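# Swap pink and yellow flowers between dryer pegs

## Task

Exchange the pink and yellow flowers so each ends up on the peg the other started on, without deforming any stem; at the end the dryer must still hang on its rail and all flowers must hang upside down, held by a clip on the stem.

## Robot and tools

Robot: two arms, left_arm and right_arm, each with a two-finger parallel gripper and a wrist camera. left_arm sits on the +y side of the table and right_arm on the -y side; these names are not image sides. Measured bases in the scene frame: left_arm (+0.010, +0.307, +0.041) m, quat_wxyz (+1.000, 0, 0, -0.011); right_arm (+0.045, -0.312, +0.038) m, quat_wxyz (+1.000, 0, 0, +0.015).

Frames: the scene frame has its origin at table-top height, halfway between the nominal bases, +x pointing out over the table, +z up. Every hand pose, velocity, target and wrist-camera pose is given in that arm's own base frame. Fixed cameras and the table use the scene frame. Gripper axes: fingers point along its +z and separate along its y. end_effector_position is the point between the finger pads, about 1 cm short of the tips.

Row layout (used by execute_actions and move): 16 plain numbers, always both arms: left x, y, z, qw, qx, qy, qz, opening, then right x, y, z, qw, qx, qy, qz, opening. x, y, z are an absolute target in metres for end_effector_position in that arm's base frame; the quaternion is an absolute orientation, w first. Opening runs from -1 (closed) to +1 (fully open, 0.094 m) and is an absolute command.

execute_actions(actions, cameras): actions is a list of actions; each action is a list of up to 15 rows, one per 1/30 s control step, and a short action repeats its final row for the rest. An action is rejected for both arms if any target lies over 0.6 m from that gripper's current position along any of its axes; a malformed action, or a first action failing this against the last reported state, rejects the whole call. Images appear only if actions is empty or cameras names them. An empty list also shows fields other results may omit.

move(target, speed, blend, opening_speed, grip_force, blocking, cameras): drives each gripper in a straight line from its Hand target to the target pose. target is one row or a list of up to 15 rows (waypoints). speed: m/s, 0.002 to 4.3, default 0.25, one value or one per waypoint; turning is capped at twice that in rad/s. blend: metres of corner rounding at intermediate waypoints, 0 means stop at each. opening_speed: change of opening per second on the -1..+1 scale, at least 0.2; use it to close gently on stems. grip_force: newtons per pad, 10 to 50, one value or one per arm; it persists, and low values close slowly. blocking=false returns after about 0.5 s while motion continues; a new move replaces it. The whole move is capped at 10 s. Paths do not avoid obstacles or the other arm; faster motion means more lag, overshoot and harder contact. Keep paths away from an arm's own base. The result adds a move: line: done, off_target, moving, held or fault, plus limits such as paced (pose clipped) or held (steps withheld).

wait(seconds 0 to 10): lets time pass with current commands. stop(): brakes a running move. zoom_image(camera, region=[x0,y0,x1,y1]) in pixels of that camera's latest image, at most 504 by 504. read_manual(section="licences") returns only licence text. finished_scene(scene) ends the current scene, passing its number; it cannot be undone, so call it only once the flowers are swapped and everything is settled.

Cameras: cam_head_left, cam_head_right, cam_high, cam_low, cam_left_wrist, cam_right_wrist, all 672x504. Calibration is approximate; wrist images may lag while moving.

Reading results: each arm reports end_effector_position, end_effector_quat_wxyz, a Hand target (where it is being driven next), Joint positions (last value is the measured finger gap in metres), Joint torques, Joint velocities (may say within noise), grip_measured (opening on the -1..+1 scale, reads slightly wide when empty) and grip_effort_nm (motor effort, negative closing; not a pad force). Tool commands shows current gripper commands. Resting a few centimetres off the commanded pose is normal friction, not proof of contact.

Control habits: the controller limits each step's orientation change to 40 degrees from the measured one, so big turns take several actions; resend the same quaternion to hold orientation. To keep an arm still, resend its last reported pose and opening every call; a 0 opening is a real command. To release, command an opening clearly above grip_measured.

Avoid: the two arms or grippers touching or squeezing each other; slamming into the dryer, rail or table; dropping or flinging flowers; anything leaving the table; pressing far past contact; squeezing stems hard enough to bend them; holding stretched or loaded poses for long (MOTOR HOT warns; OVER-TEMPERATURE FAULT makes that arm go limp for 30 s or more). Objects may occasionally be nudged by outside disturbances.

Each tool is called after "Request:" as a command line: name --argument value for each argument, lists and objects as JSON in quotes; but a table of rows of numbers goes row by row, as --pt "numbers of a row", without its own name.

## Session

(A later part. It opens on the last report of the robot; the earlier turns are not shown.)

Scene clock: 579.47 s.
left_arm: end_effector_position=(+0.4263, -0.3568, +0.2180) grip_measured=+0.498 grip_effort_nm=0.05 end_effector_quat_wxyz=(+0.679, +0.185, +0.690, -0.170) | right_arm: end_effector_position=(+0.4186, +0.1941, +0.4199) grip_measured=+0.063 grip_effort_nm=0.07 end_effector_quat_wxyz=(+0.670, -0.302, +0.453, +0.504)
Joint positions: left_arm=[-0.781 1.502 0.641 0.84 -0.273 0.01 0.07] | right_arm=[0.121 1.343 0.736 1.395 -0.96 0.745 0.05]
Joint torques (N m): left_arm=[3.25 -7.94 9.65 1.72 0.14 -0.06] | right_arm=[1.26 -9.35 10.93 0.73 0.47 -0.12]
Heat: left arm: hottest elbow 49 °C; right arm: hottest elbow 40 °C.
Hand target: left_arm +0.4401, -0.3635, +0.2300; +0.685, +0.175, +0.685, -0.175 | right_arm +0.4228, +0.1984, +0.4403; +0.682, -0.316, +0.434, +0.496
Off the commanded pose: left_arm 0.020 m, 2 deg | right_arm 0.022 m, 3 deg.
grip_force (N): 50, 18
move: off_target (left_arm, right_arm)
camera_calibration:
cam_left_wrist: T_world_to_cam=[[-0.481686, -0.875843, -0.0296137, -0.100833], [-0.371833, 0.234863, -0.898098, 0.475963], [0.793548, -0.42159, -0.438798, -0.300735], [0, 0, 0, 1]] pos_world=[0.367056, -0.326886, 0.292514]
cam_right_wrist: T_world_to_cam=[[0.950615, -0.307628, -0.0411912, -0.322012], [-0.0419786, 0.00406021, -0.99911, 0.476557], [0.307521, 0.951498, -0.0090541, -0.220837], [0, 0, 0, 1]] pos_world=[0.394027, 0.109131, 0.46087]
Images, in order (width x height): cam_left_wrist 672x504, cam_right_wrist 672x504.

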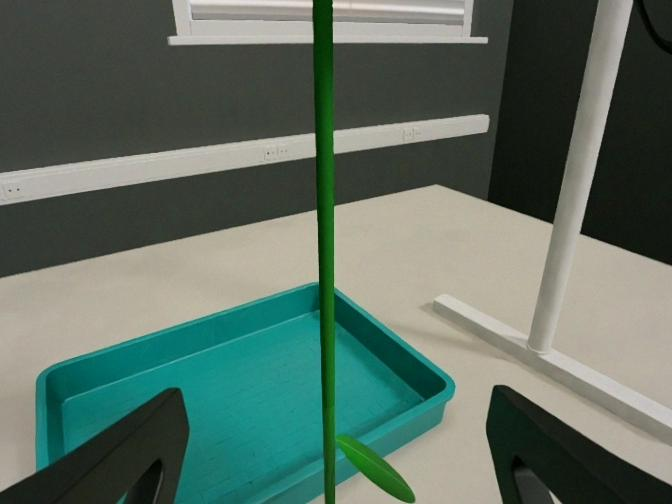

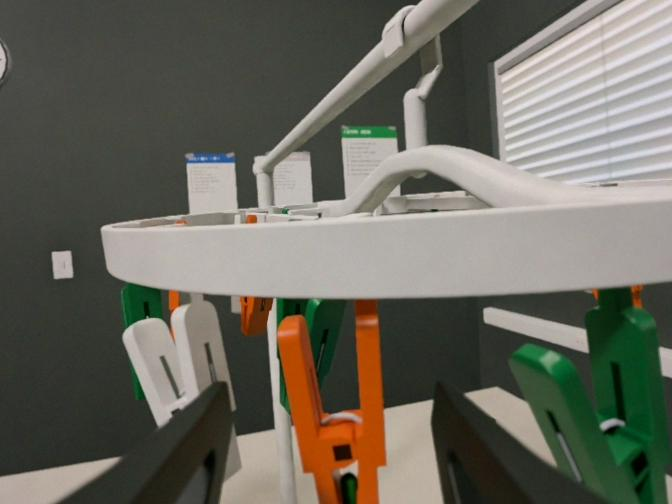

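Request:
move --target '[0.475, -0.380, 0.227, 0.68505, 0.17522, 0.68505, -0.17522, 0.5, 0.4302, 0.2164, 0.4530, 0.6823, -0.3158, 0.4347, 0.4958, 0.064]' --speed 0.08 --cameras '["cam_left_wrist", "cam_right_wrist"]'

Scene clock: 602.77 s.
left_arm: end_effector_position=(+0.4600, -0.3729, +0.2158) grip_measured=+0.498 grip_effort_nm=0.05 end_effector_quat_wxyz=(+0.679, +0.184, +0.690, -0.171) | right_arm: end_effector_position=(+0.4274, +0.2113, +0.4279) grip_measured=+0.063 grip_effort_nm=0.08 end_effector_quat_wxyz=(+0.668, -0.301, +0.457, +0.504)
Joint positions: left_arm=[-0.752 1.587 0.736 0.831 -0.244 0.01 0.07] | right_arm=[0.163 1.343 0.772 1.308 -0.93 0.692 0.05]
Joint torques (N m): left_arm=[3.25 -9.17 9.74 1.73 0.14 -0.06] | right_arm=[1.49 -10.05 11.3 0.83 0.44 -0.12]
Heat: left arm: hottest elbow 54 °C; right arm: hottest elbow 44 °C.
Hand target: left_arm +0.4741, -0.3791, +0.2272; +0.685, +0.175, +0.685, -0.175 | right_arm +0.4288, +0.2157, +0.4527; +0.682, -0.316, +0.434, +0.496
Off the commanded pose: left_arm 0.020 m, 1 deg | right_arm 0.026 m, 4 deg.
grip_force (N): 50, 18
move: off_target (left_arm, right_arm)
camera_calibration:
cam_left_wrist: T_world_to_cam=[[-0.481307, -0.876078, -0.028846, -0.0991377], [-0.371801, 0.233843, -0.898377, 0.489904], [0.793794, -0.42167, -0.438276, -0.33551], [0, 0, 0, 1]] pos_world=[0.400756, -0.342887, 0.290213]
cam_right_wrist: T_world_to_cam=[[0.949965, -0.308696, -0.047674, -0.321459], [-0.0497815, 0.00104984, -0.99876, 0.488707], [0.308363, 0.95116, -0.01437, -0.237791], [0, 0, 0, 1]] pos_world=[0.403029, 0.126431, 0.469359]
Images, in order (width x height): cam_left_wrist 672x504, cam_right_wrist 672x504.

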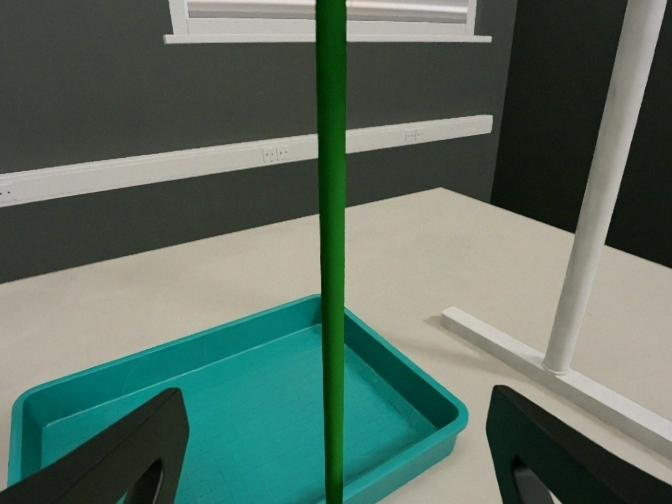

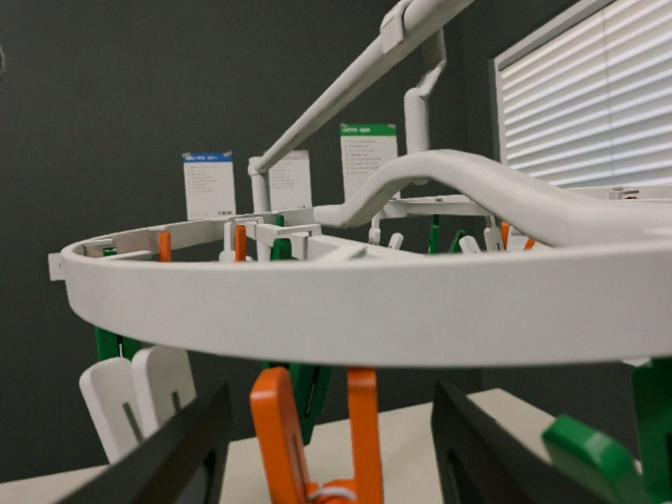

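Request:
move --pt "0.475 -0.380 0.227 0.68505 0.17522 0.68505 -0.17522 0.5 0.4252 0.2178 0.4590 0.6823 -0.3158 0.4347 0.4958 0.064" --pt "0.475 -0.380 0.227 0.68505 0.17522 0.68505 -0.17522 -0.96 0.4252 0.2178 0.4590 0.6823 -0.3158 0.4347 0.4958 0.064" --speed 0.06 --grip_force '[18, 50]' --opening_speed 0.6 --cameras '["cam_left_wrist", "cam_right_wrist"]'

Scene clock: 614.80 s.
left_arm: end_effector_position=(+0.4600, -0.3729, +0.2158) grip_measured=-0.924 grip_effort_nm=-0.46 end_effector_quat_wxyz=(+0.679, +0.184, +0.690, -0.171) | right_arm: end_effector_position=(+0.4233, +0.2126, +0.4344) grip_measured=+0.063 grip_effort_nm=0.08 end_effector_quat_wxyz=(+0.669, -0.302, +0.456, +0.504)
Joint positions: left_arm=[-0.752 1.587 0.736 0.831 -0.244 0.01 0.004] | right_arm=[0.169 1.321 0.772 1.281 -0.926 0.685 0.05]
Joint torques (N m): left_arm=[3.25 -9.17 9.76 1.73 0.13 -0.06] | right_arm=[1.38 -9.93 11.28 0.8 0.44 -0.13]
Heat: left arm: hottest elbow 54 °C; right arm: hottest elbow 44 °C.
Hand target: left_arm +0.4742, -0.3791, +0.2272; +0.685, +0.175, +0.685, -0.175 | right_arm +0.4239, +0.2172, +0.4587; +0.682, -0.316, +0.434, +0.496
Off the commanded pose: left_arm 0.020 m, 1 deg | right_arm 0.025 m, 3 deg.
grip_force (N): 18, 50
move: off_target (left_arm, right_arm); target 2's new opening was sent with left_arm's hand 0.020 m and 1 deg from that target
camera_calibration:
cam_left_wrist: T_world_to_cam=[[-0.481307, -0.876078, -0.028846, -0.0991377], [-0.371801, 0.233843, -0.898377, 0.489904], [0.793794, -0.42167, -0.438276, -0.33551], [0, 0, 0, 1]] pos_world=[0.400756, -0.342887, 0.290213]
cam_right_wrist: T_world_to_cam=[[0.949805, -0.309487, -0.0456965, -0.317408], [-0.0477847, 0.000834049, -0.998857, 0.494264], [0.309171, 0.950903, -0.0139965, -0.238169], [0, 0, 0, 1]] pos_world=[0.398729, 0.12783, 0.475861]
Images, in order (width x height): cam_left_wrist 672x504, cam_right_wrist 672x504.

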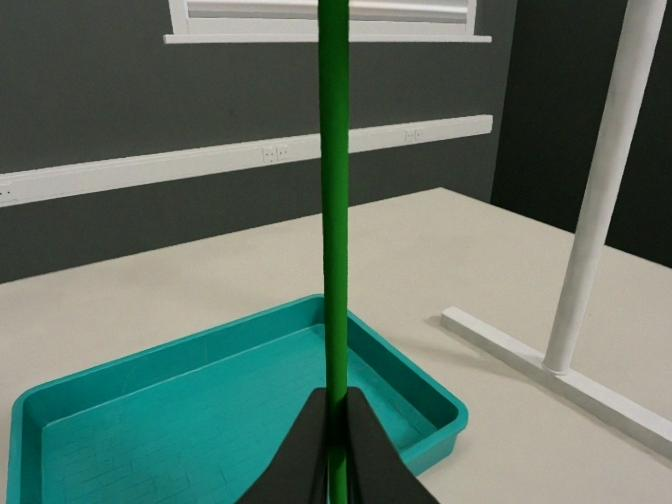

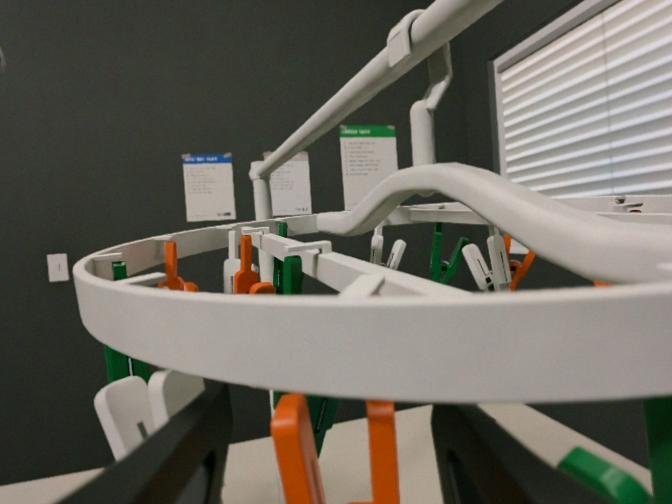

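Request:
zoom_image --camera "cam_right_wrist" --region '[180, 340, 500, 504]'

Scaled by 1.575 from the camera's 672x504 image, which has a finer 960x720 frame.

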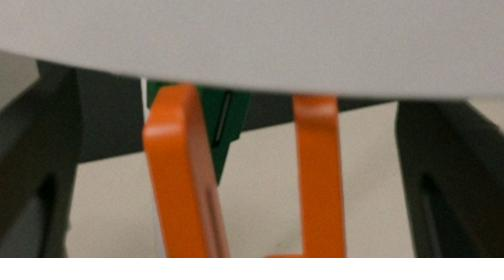

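Request:
move --target '[0.475, -0.380, 0.227, 0.68505, 0.17522, 0.68505, -0.17522, -0.96, 0.4252, 0.2178, 0.4590, 0.6823, -0.3158, 0.4347, 0.4958, -0.6]' --speed 0.06 --opening_speed 0.4 --cameras '["cam_left_wrist", "cam_right_wrist", "cam_head_right", "cam_low"]'

Request:
zoom_image --camera "cam_low" --region '[90, 70, 190, 170]'

Request:
zoom_image --camera "cam_head_right" --region '[260, 0, 360, 100]'

Scene clock: 625.40 s.
left_arm: end_effector_position=(+0.4600, -0.3730, +0.2156) grip_measured=-0.925 grip_effort_nm=-0.47 end_effector_quat_wxyz=(+0.679, +0.185, +0.690, -0.171) | right_arm: end_effector_position=(+0.4234, +0.2126, +0.4345) grip_measured=-0.599 grip_effort_nm=-0.96 end_effector_quat_wxyz=(+0.670, -0.302, +0.456, +0.502)
Joint positions: left_arm=[-0.752 1.588 0.736 0.831 -0.244 0.01 0.004] | right_arm=[0.169 1.321 0.772 1.281 -0.924 0.681 0.019]
Joint torques (N m): left_arm=[3.19 -9.17 9.74 1.73 0.13 -0.06] | right_arm=[1.38 -9.93 11.26 0.8 0.36 -0.1]
Heat: left arm: hottest elbow 55 °C; right arm: hottest elbow 44 °C.
Hand target: left_arm +0.4741, -0.3792, +0.2272; +0.685, +0.175, +0.685, -0.175 | right_arm +0.4239, +0.2172, +0.4587; +0.682, -0.315, +0.434, +0.496
Off the commanded pose: left_arm 0.020 m, 1 deg | right_arm 0.025 m, 3 deg.
grip_force (N): 18, 50
move: off_target (left_arm, right_arm)
camera_calibration:
cam_left_wrist: T_world_to_cam=[[-0.481681, -0.875868, -0.0289828, -0.0989687], [-0.371914, 0.234256, -0.898223, 0.489891], [0.793513, -0.421877, -0.438584, -0.335508], [0, 0, 0, 1]] pos_world=[0.400756, -0.342986, 0.290014]
cam_right_wrist: T_world_to_cam=[[0.949151, -0.311839, -0.0432167, -0.317928], [-0.0450934, 0.00119364, -0.998982, 0.493303], [0.311574, 0.950134, -0.012929, -0.239501], [0, 0, 0, 1]] pos_world=[0.398629, 0.127827, 0.475965]
Images, in order (width x height): cam_head_right 672x504, cam_low 672x504, cam_left_wrist 672x504, cam_right_wrist 672x504.

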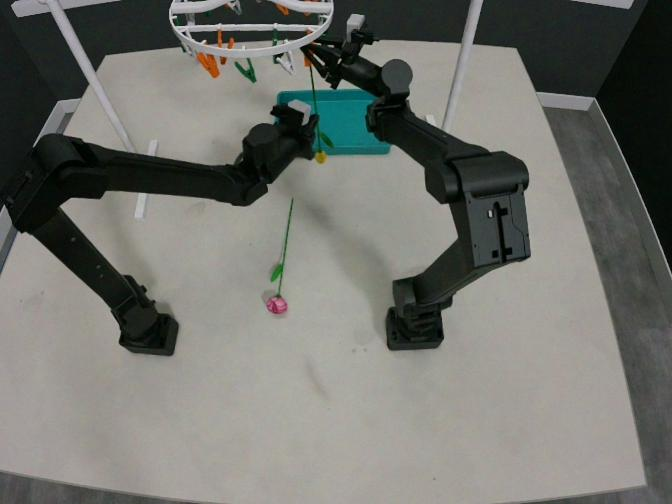

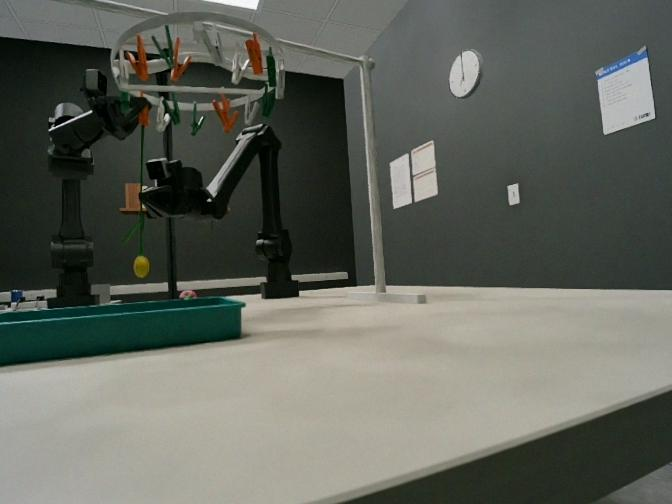

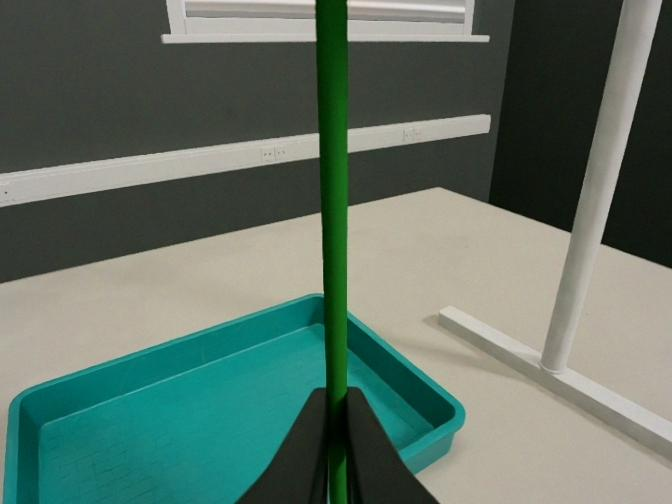

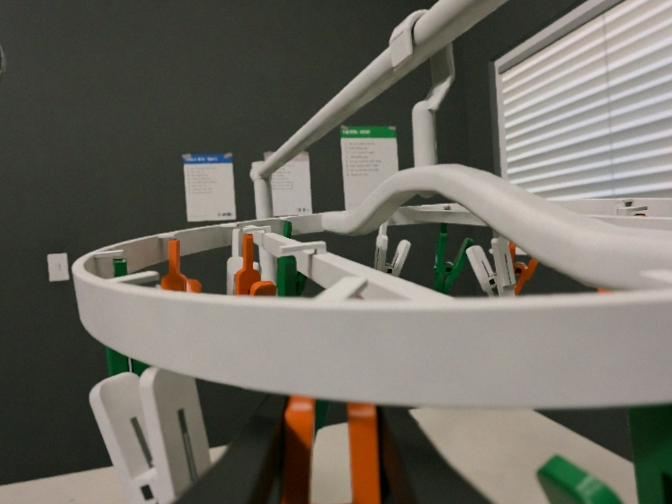

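Scaled by 5.040 from the camera's 672x504 image, which has a finer 960x720 frame.

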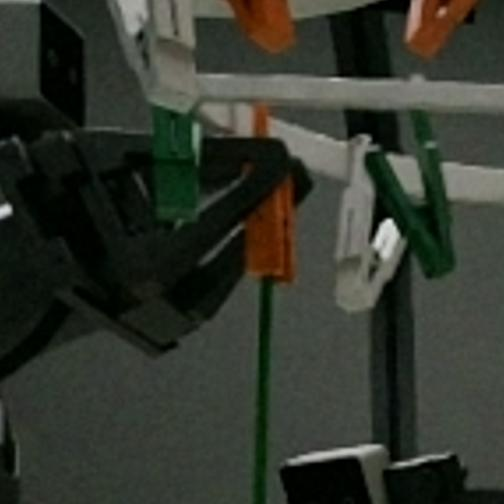

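Scaled by 5.040 from the camera's 672x504 image, which has a finer 960x720 frame.

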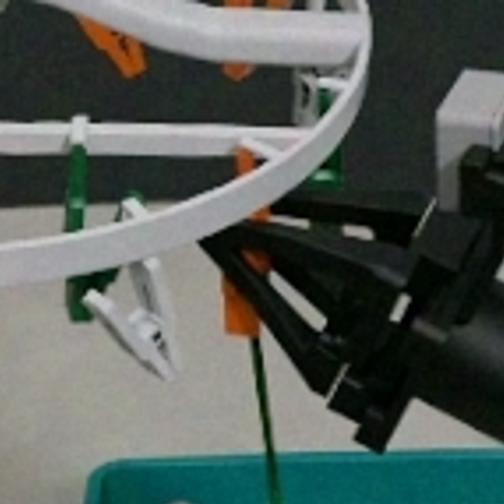

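Request:
move --pt "0.475 -0.380 0.227 0.68505 0.17522 0.68505 -0.17522 -0.96 0.4252 0.2178 0.4590 0.6823 -0.3158 0.4347 0.4958 0.0" --pt "0.475 -0.380 0.227 0.68505 0.17522 0.68505 -0.17522 -0.5 0.4252 0.2178 0.4590 0.6823 -0.3158 0.4347 0.4958 0.0" --pt "0.4725 -0.380 0.258 0.68505 0.17522 0.68505 -0.17522 -0.5 0.4252 0.2178 0.4590 0.6823 -0.3158 0.4347 0.4958 0.0" --pt "0.4725 -0.380 0.258 0.68505 0.17522 0.68505 -0.17522 -0.96 0.4252 0.2178 0.4590 0.6823 -0.3158 0.4347 0.4958 0.0" --speed 0.06 --grip_force '[18, 50]' --opening_speed 0.7 --cameras '["cam_left_wrist", "cam_right_wrist", "cam_low"]'

Scene clock: 666.80 s.
left_arm: end_effector_position=(+0.4613, -0.3742, +0.2291) grip_measured=-0.923 grip_effort_nm=-0.45 end_effector_quat_wxyz=(+0.670, +0.189, +0.699, -0.166) | right_arm: end_effector_position=(+0.4233, +0.2126, +0.4347) grip_measured=-0.001 grip_effort_nm=0.08 end_effector_quat_wxyz=(+0.670, -0.302, +0.455, +0.502)
Joint positions: left_arm=[-0.752 1.543 0.759 0.735 -0.244 0.01 0.004] | right_arm=[0.169 1.32 0.772 1.281 -0.924 0.681 0.047]
Joint torques (N m): left_arm=[2.96 -11.16 10.1 1.73 -0.02 -0.07] | right_arm=[1.32 -10.05 11.25 0.83 0.34 -0.1]
Heat: left arm: hottest elbow 56 °C; right arm: hottest elbow 45 °C.
Hand target: left_arm +0.4713, -0.3789, +0.2580; +0.685, +0.175, +0.685, -0.175 | right_arm +0.4239, +0.2172, +0.4587; +0.682, -0.316, +0.434, +0.496
Off the commanded pose: left_arm 0.032 m, 3 deg | right_arm 0.025 m, 3 deg.
grip_force (N): 18, 50
move: off_target (left_arm, right_arm); target 2's new opening was sent with left_arm's hand 0.020 m and 2 deg from that target; target 4's new opening was sent with left_arm's hand 0.031 m and 3 deg from that target
camera_calibration:
cam_left_wrist: T_world_to_cam=[[-0.482393, -0.875217, -0.0359465, -0.0968141], [-0.390579, 0.251644, -0.885507, 0.514985], [0.784057, -0.413122, -0.463233, -0.317728], [0, 0, 0, 1]] pos_world=[0.403557, -0.345587, 0.305361]
cam_right_wrist: T_world_to_cam=[[0.949056, -0.312213, -0.0426048, -0.31794], [-0.0443891, 0.00139332, -0.999013, 0.493104], [0.311964, 0.950011, -0.0125365, -0.239763], [0, 0, 0, 1]] pos_world=[0.398429, 0.127826, 0.476066]
Images, in order (width x height): cam_low 672x504, cam_left_wrist 672x504, cam_right_wrist 672x504.

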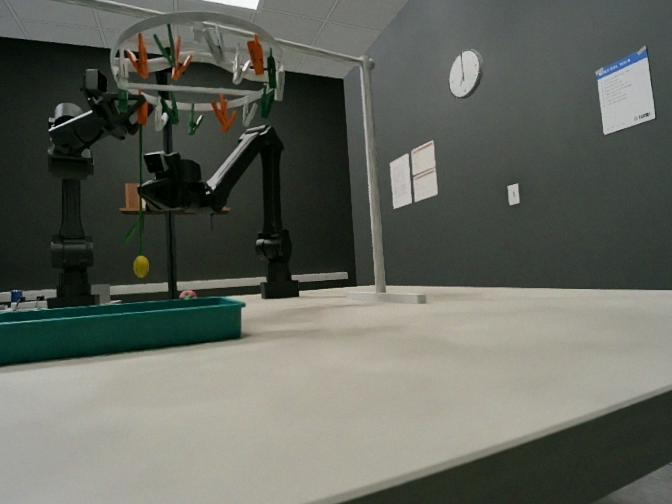

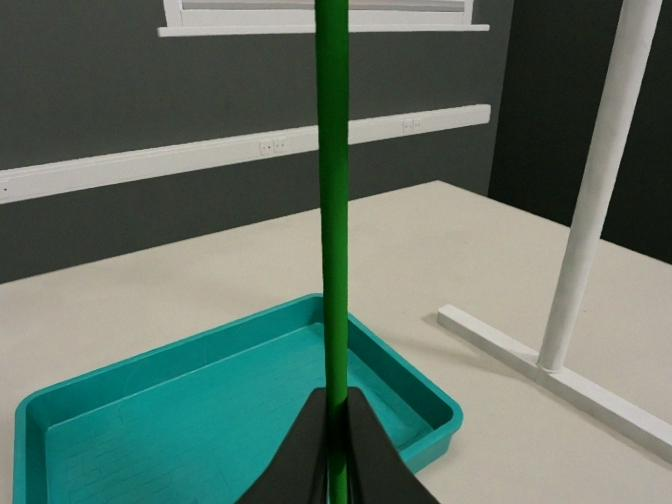

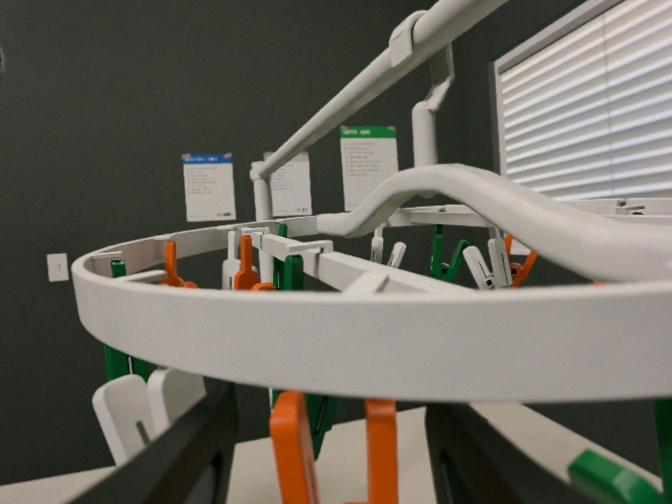

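Request:
move --pt "0.4725 -0.380 0.258 0.68505 0.17522 0.68505 -0.17522 -0.5 0.4252 0.2178 0.4590 0.6823 -0.3158 0.4347 0.4958 0.0" --pt "0.4715 -0.381 0.276 0.68505 0.17522 0.68505 -0.17522 -0.5 0.4252 0.2178 0.4590 0.6823 -0.3158 0.4347 0.4958 0.0" --pt "0.4715 -0.381 0.276 0.68505 0.17522 0.68505 -0.17522 -0.96 0.4252 0.2178 0.4590 0.6823 -0.3158 0.4347 0.4958 0.0" --speed 0.06 --grip_force '[18, 50]' --opening_speed 0.7 --cameras '["cam_left_wrist"]'

Scene clock: 675.57 s.
left_arm: end_effector_position=(+0.4616, -0.3740, +0.2437) grip_measured=-0.922 grip_effort_nm=-0.45 end_effector_quat_wxyz=(+0.668, +0.190, +0.700, -0.164) | right_arm: end_effector_position=(+0.4233, +0.2126, +0.4347) grip_measured=-0.001 grip_effort_nm=0.08 end_effector_quat_wxyz=(+0.670, -0.302, +0.455, +0.502)
Joint positions: left_arm=[-0.752 1.509 0.776 0.679 -0.246 0.01 0.004] | right_arm=[0.169 1.32 0.772 1.281 -0.924 0.681 0.047]
Joint torques (N m): left_arm=[2.78 -11.22 10.56 1.73 -0.07 -0.07] | right_arm=[1.44 -9.88 11.25 0.85 0.33 -0.1]
Heat: left arm: hottest elbow 56 °C; right arm: hottest elbow 45 °C.
Hand target: left_arm +0.4701, -0.3797, +0.2761; +0.685, +0.175, +0.685, -0.175 | right_arm +0.4239, +0.2172, +0.4587; +0.682, -0.316, +0.434, +0.496
Off the commanded pose: left_arm 0.035 m, 3 deg | right_arm 0.025 m, 3 deg.
grip_force (N): 18, 50
move: off_target (left_arm, right_arm); target 3's new opening was sent with left_arm's hand 0.034 m and 3 deg from that target
camera_calibration:
cam_left_wrist: T_world_to_cam=[[-0.480855, -0.876005, -0.037337, -0.0966641], [-0.394212, 0.254034, -0.883212, 0.529993], [0.783183, -0.409978, -0.467486, -0.308497], [0, 0, 0, 1]] pos_world=[0.404057, -0.345791, 0.320269]
Images, in order (width x height): cam_left_wrist 672x504.

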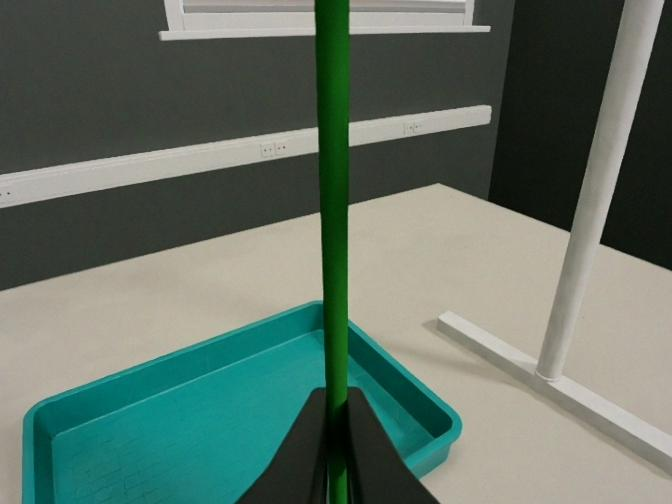

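Request:
move --pt "0.4715 -0.381 0.276 0.68505 0.17522 0.68505 -0.17522 -0.96 0.4252 0.2178 0.4590 0.6823 -0.3158 0.4347 0.4958 -0.62" --pt "0.4640 -0.3760 0.206 0.68505 0.17522 0.68505 -0.17522 -0.96 0.4252 0.2178 0.4590 0.6823 -0.3158 0.4347 0.4958 -0.62" --speed 0.06 --grip_force '[18, 50]' --opening_speed 0.5 --cameras '["cam_left_wrist", "cam_right_wrist", "cam_head_right", "cam_low"]'

Request:
zoom_image --camera "cam_low" --region '[80, 70, 200, 290]'

Request:
zoom_image --camera "cam_head_right" --region '[250, 0, 390, 170]'

Scene clock: 684.37 s.
left_arm: end_effector_position=(+0.4630, -0.3745, +0.2075) grip_measured=-0.923 grip_effort_nm=-0.47 end_effector_quat_wxyz=(+0.682, +0.181, +0.687, -0.170) | right_arm: end_effector_position=(+0.4231, +0.2129, +0.4352) grip_measured=-0.597 grip_effort_nm=-1.03 end_effector_quat_wxyz=(+0.670, -0.302, +0.455, +0.502)
Joint positions: left_arm=[-0.752 1.621 0.738 0.872 -0.249 0.01 0.004] | right_arm=[0.17 1.319 0.773 1.28 -0.924 0.68 0.019]
Joint torques (N m): left_arm=[2.43 -9.58 6.45 3 -0.07 -0.07] | right_arm=[1.32 -9.88 11.19 0.9 0.34 -0.11]
Heat: left arm: hottest elbow 56 °C; right arm: hottest elbow 46 °C.
Hand target: left_arm +0.4640, -0.3759, +0.2061; +0.685, +0.175, +0.685, -0.175 | right_arm +0.4239, +0.2173, +0.4586; +0.682, -0.316, +0.435, +0.496
Off the commanded pose: left_arm 0.002 m, 1 deg | right_arm 0.024 m, 3 deg.
grip_force (N): 18, 50
move: off_target (right_arm)
camera_calibration:
cam_left_wrist: T_world_to_cam=[[-0.476779, -0.878619, -0.0266435, -0.102891], [-0.366811, 0.226411, -0.902323, 0.479583], [0.798831, -0.420436, -0.430236, -0.345624], [0, 0, 0, 1]] pos_world=[0.402956, -0.344298, 0.281298]
cam_right_wrist: T_world_to_cam=[[0.949218, -0.311822, -0.0418533, -0.318012], [-0.0436789, 0.00113054, -0.999045, 0.493357], [0.311571, 0.95014, -0.0125469, -0.239804], [0, 0, 0, 1]] pos_world=[0.398129, 0.128127, 0.476567]
Images, in order (width x height): cam_head_right 672x504, cam_low 672x504, cam_left_wrist 672x504, cam_right_wrist 672x504.

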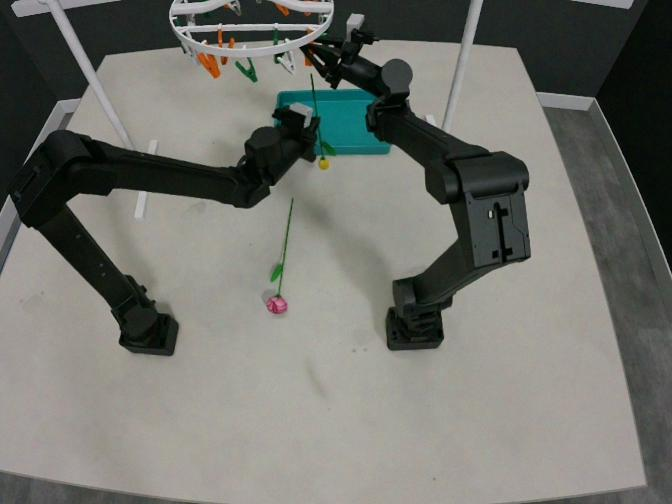

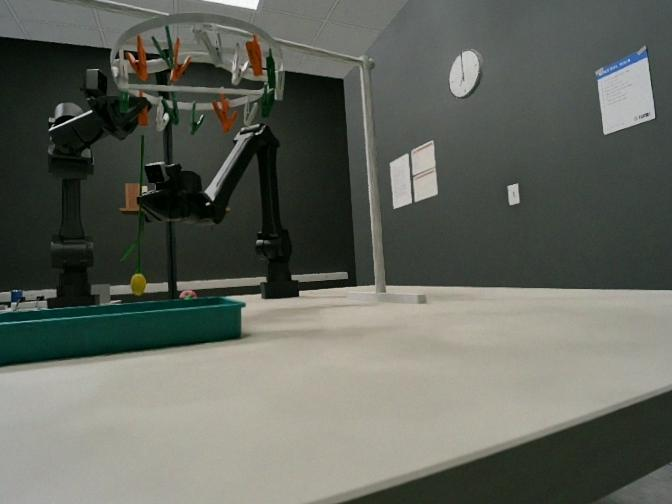

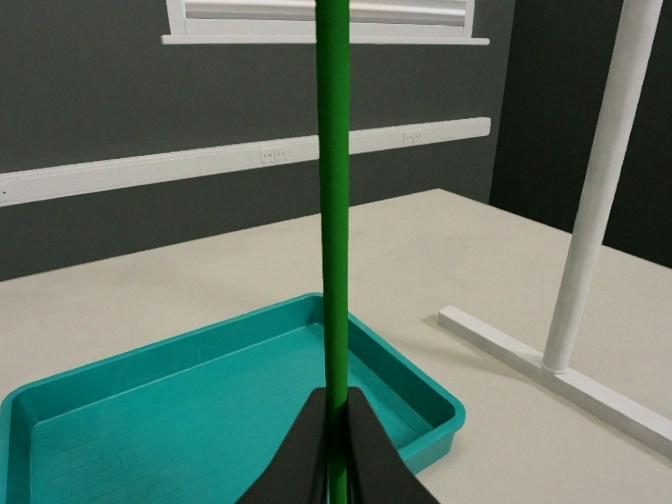

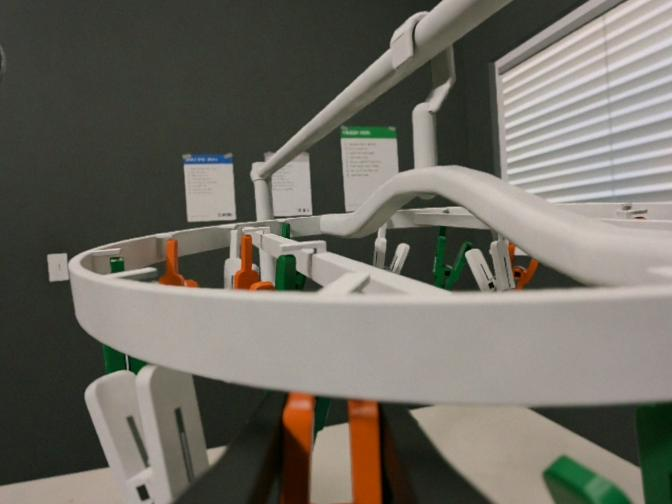

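Scaled by 2.291 from the camera's 672x504 image, which has a finer 960x720 frame.

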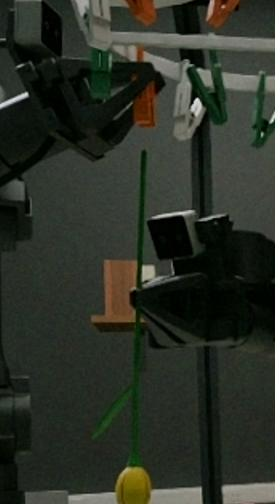

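Scaled by 2.965 from the camera's 672x504 image, which has a finer 960x720 frame.

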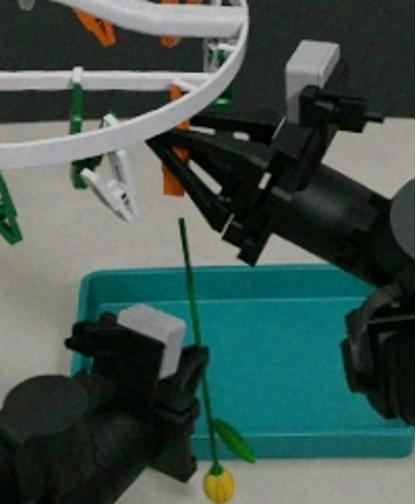

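Request:
move --pt "0.3640 -0.3270 0.206 0.6700 0.2200 0.6700 -0.2200 -0.96 0.4252 0.2178 0.4590 0.6823 -0.3158 0.4347 0.4958 0.064" --pt "0.3620 -0.3260 0.222 0.6562 0.2634 0.6562 -0.2634 -0.96 0.4023 0.1473 0.4150 0.6823 -0.3158 0.4347 0.4958 0.064" --pt "0.3620 -0.3260 0.222 0.6562 0.2634 0.6562 -0.2634 -0.96 0.301 0.197 0.190 0.6020 -0.3709 0.6020 0.3709 0.064" --speed '[0.12, 0.12, 0.25]' --grip_force '[18, 50]' --opening_speed 0.6 --cameras '["cam_left_wrist", "cam_right_wrist", "cam_head_right", "cam_low"]'

Scene clock: 706.30 s.
left_arm: end_effector_position=(+0.3586, -0.3289, +0.2137) grip_measured=-0.923 grip_effort_nm=-0.47 end_effector_quat_wxyz=(+0.652, +0.271, +0.658, -0.261) | right_arm: end_effector_position=(+0.3044, +0.1943, +0.1909) grip_measured=+0.063 grip_effort_nm=0.08 end_effector_quat_wxyz=(+0.602, -0.364, +0.605, +0.373)
Joint positions: left_arm=[-0.725 1.334 0.441 0.88 0.046 0.01 0.004] | right_arm=[0.176 1.182 0.203 0.986 -0.921 0.019 0.05]
Joint torques (N m): left_arm=[3.25 -7.71 6.71 1.76 0.14 -0.07] | right_arm=[1.38 -3.96 5.41 1.42 0.06 -0.14]
Heat: left arm: hottest elbow 51 °C; right arm: hottest elbow 47 °C.
Hand target: left_arm +0.3619, -0.3261, +0.2221; +0.656, +0.263, +0.656, -0.264 | right_arm +0.3010, +0.1969, +0.1901; +0.602, -0.371, +0.602, +0.371
Off the commanded pose: left_arm 0.009 m, 1 deg | right_arm 0.004 m, 1 deg.
grip_force (N): 18, 50
move: done
camera_calibration:
cam_left_wrist: T_world_to_cam=[[-0.692971, -0.720599, -0.0229843, 0.0162528], [-0.297355, 0.314706, -0.90141, 0.440565], [0.656788, -0.617817, -0.432356, -0.253952], [0, 0, 0, 1]] pos_world=[0.30906, -0.283833, 0.287706]
cam_right_wrist: T_world_to_cam=[[0.892154, -0.451712, -0.00418898, -0.184115], [-0.189243, -0.365311, -0.911447, 0.342927], [0.410182, 0.813943, -0.411397, -0.115595], [0, 0, 0, 1]] pos_world=[0.27657, 0.136195, 0.264233]
Images, in order (width x height): cam_head_right 672x504, cam_low 672x504, cam_left_wrist 672x504, cam_right_wrist 672x504.

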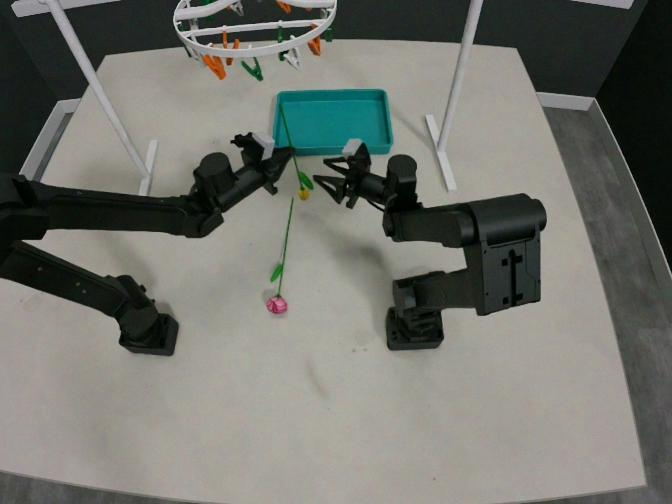

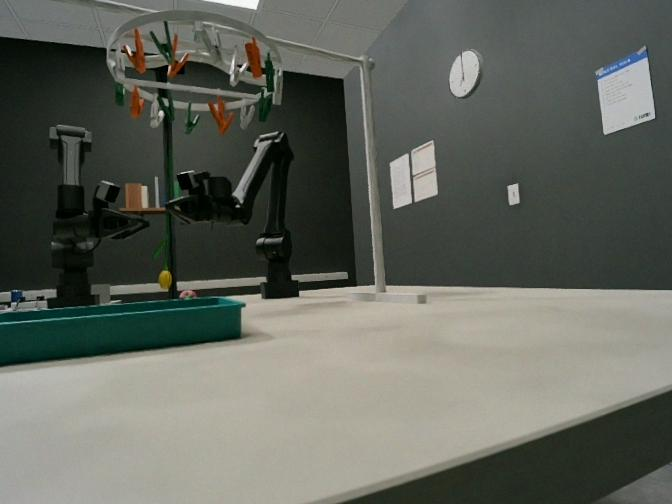

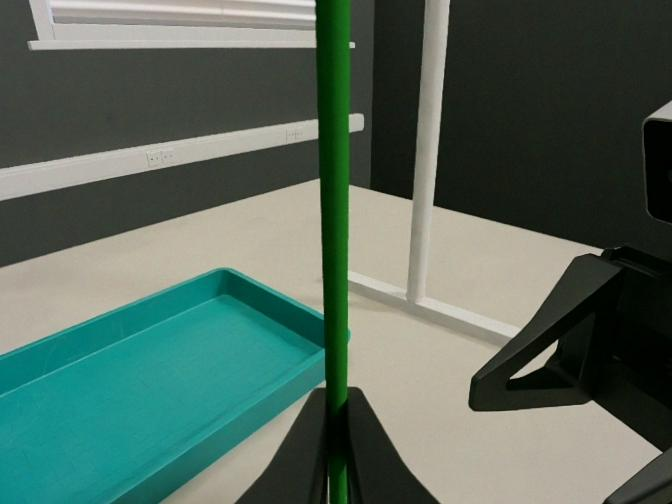

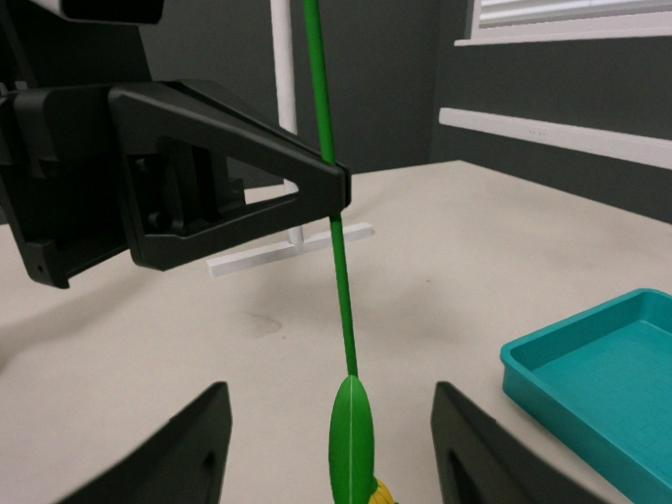

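Request:
move --target '[0.3620, -0.3260, 0.222, 0.6562, 0.2634, 0.6562, -0.2634, -0.96, 0.356, 0.284, 0.168, 0.6020, -0.3709, 0.6020, 0.3709, 0.064]' --speed 0.08 --cameras '["cam_left_wrist", "cam_right_wrist", "cam_head_right"]'

Scene clock: 729.30 s.
left_arm: end_effector_position=(+0.3586, -0.3289, +0.2137) grip_measured=-0.923 grip_effort_nm=-0.47 end_effector_quat_wxyz=(+0.652, +0.271, +0.658, -0.261) | right_arm: end_effector_position=(+0.3462, +0.2751, +0.1577) grip_measured=+0.063 grip_effort_nm=0.08 end_effector_quat_wxyz=(+0.588, -0.362, +0.619, +0.375)
Joint positions: left_arm=[-0.725 1.334 0.441 0.88 0.046 0.01 0.004] | right_arm=[0.425 1.494 0.35 1.108 -0.672 0.015 0.05]
Joint torques (N m): left_arm=[3.25 -7.71 6.71 1.77 0.14 -0.07] | right_arm=[1.26 -6.83 7.19 2.56 0.06 -0.11]
Heat: left arm: hottest elbow 49 °C; right arm: hottest elbow 44 °C.
Hand target: left_arm +0.3619, -0.3261, +0.2221; +0.656, +0.263, +0.656, -0.264 | right_arm +0.3553, +0.2837, +0.1680; +0.602, -0.371, +0.602, +0.371
Off the commanded pose: left_arm 0.009 m, 1 deg | right_arm 0.017 m, 3 deg.
grip_force (N): 18, 50
move: off_target (right_arm)
camera_calibration:
cam_left_wrist: T_world_to_cam=[[-0.692971, -0.720599, -0.0229843, 0.0162528], [-0.297355, 0.314706, -0.90141, 0.440565], [0.656788, -0.617817, -0.432356, -0.253952], [0, 0, 0, 1]] pos_world=[0.30906, -0.283833, 0.287706]
cam_right_wrist: T_world_to_cam=[[0.891697, -0.451695, -0.0291405, -0.18086], [-0.222695, -0.381754, -0.897035, 0.363866], [0.394061, 0.806372, -0.440999, -0.199886], [0, 0, 0, 1]] pos_world=[0.32107, 0.218396, 0.232981]
Images, in order (width x height): cam_head_right 672x504, cam_left_wrist 672x504, cam_right_wrist 672x504.

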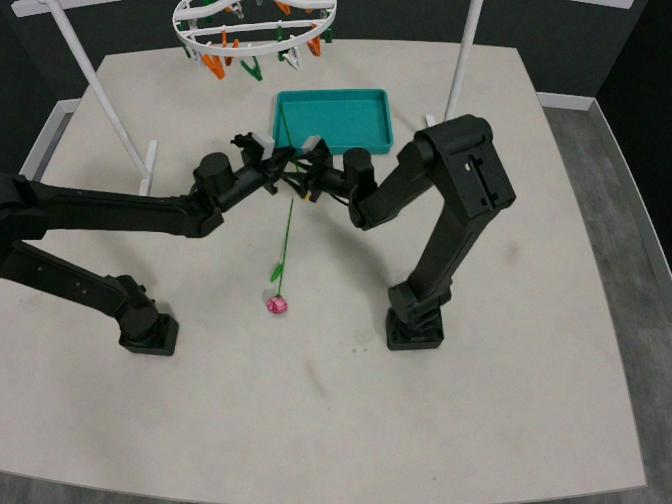

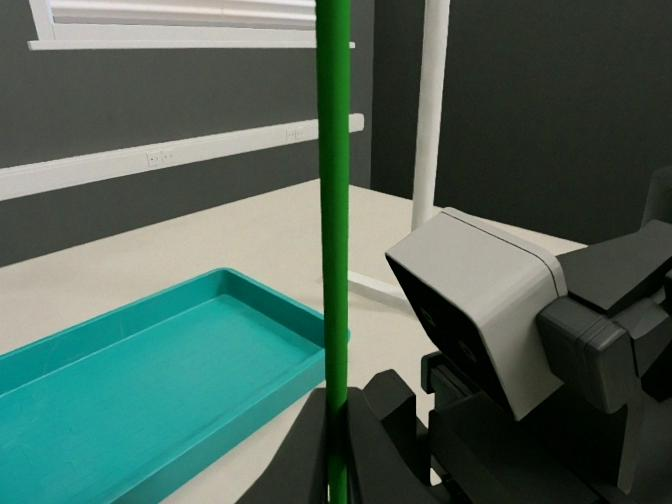

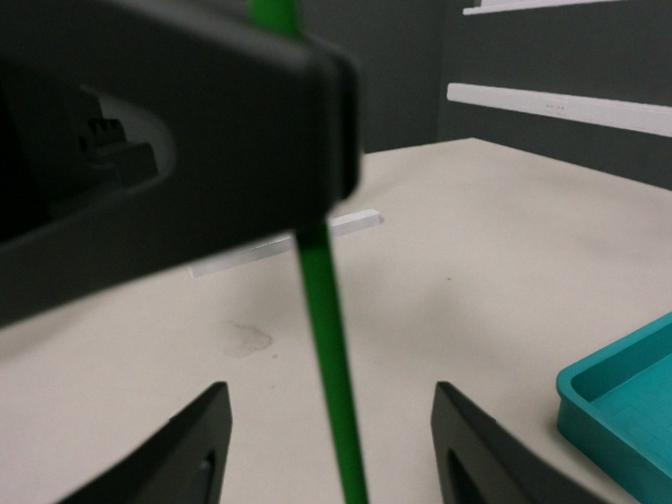

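Request:
zoom_image --camera "cam_right_wrist" --region '[200, 230, 480, 504]'

Request:
zoom_image --camera "cam_left_wrist" --region '[230, 300, 480, 504]'

Scaled by 1.800 from the camera's 672x504 image, which has a finer 960x720 frame.

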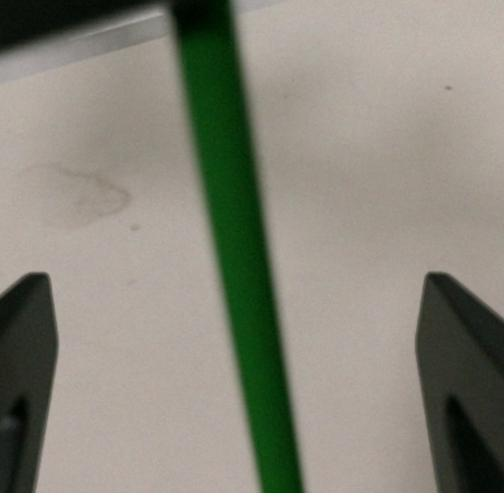

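Scaled by 2.016 from the camera's 672x504 image, which has a finer 960x720 frame.

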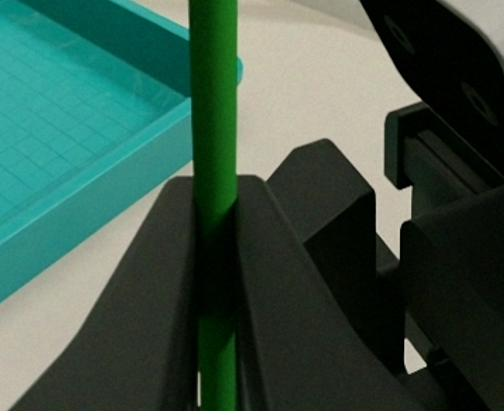

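Request:
move --target '[0.3620, -0.3260, 0.222, 0.6562, 0.2634, 0.6562, -0.2634, -0.96, 0.3480, 0.2690, 0.173, 0.6020, -0.3709, 0.6020, 0.3709, 0.064]' --speed 0.06 --cameras '["cam_left_wrist", "cam_right_wrist"]'

Request:
zoom_image --camera "cam_right_wrist" --region '[200, 230, 480, 504]'

Scene clock: 740.57 s.
left_arm: end_effector_position=(+0.3586, -0.3289, +0.2137) grip_measured=-0.923 grip_effort_nm=-0.47 end_effector_quat_wxyz=(+0.652, +0.271, +0.658, -0.261) | right_arm: end_effector_position=(+0.3447, +0.2718, +0.1701) grip_measured=+0.063 grip_effort_nm=0.08 end_effector_quat_wxyz=(+0.596, -0.368, +0.605, +0.378)
Joint positions: left_arm=[-0.725 1.334 0.441 0.88 0.046 0.01 0.004] | right_arm=[0.41 1.464 0.35 1.108 -0.702 0.015 0.05]
Joint torques (N m): left_arm=[3.31 -7.71 6.71 1.78 0.14 -0.06] | right_arm=[-0.26 -8.18 5.12 1.81 -0.09 -0.1]
Heat: left arm: hottest elbow 48 °C; right arm: hottest elbow 42 °C.
Hand target: left_arm +0.3619, -0.3261, +0.2221; +0.656, +0.263, +0.656, -0.264 | right_arm +0.3479, +0.2691, +0.1729; +0.602, -0.371, +0.602, +0.371
Off the commanded pose: left_arm 0.009 m, 1 deg | right_arm 0.005 m, 1 deg.
grip_force (N): 18, 50
move: done
camera_calibration:
cam_left_wrist: T_world_to_cam=[[-0.692971, -0.720599, -0.0229843, 0.0162528], [-0.297355, 0.314706, -0.90141, 0.440565], [0.656788, -0.617817, -0.432356, -0.253952], [0, 0, 0, 1]] pos_world=[0.30906, -0.283833, 0.287706]
cam_right_wrist: T_world_to_cam=[[0.899027, -0.437777, -0.0101054, -0.190197], [-0.191925, -0.373188, -0.907687, 0.362262], [0.393593, 0.817974, -0.419526, -0.197792], [0, 0, 0, 1]] pos_world=[0.318369, 0.213717, 0.24392]
Images, in order (width x height): cam_left_wrist 672x504, cam_right_wrist 672x504.

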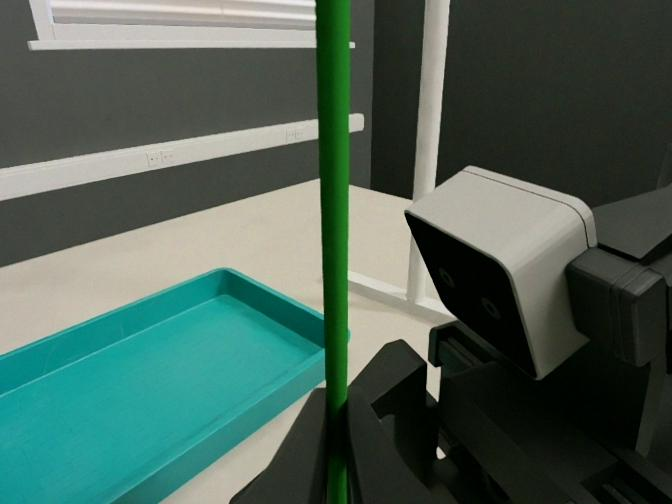

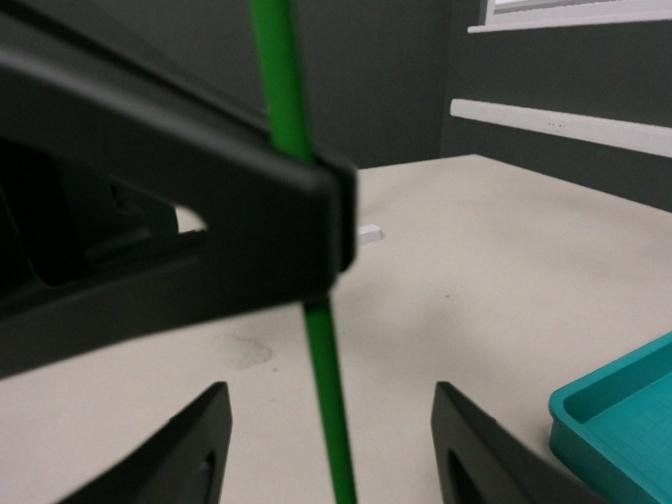

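Scaled by 1.800 from the camera's 672x504 image, which has a finer 960x720 frame.

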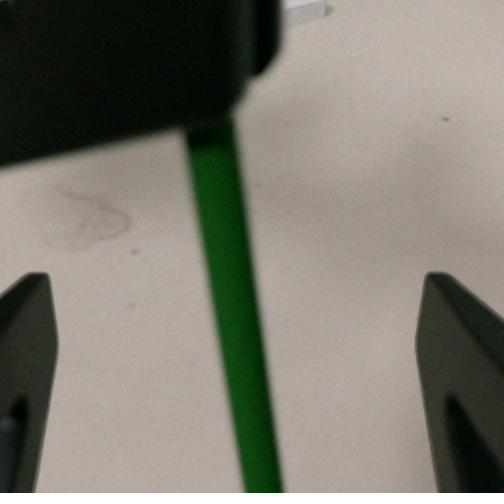

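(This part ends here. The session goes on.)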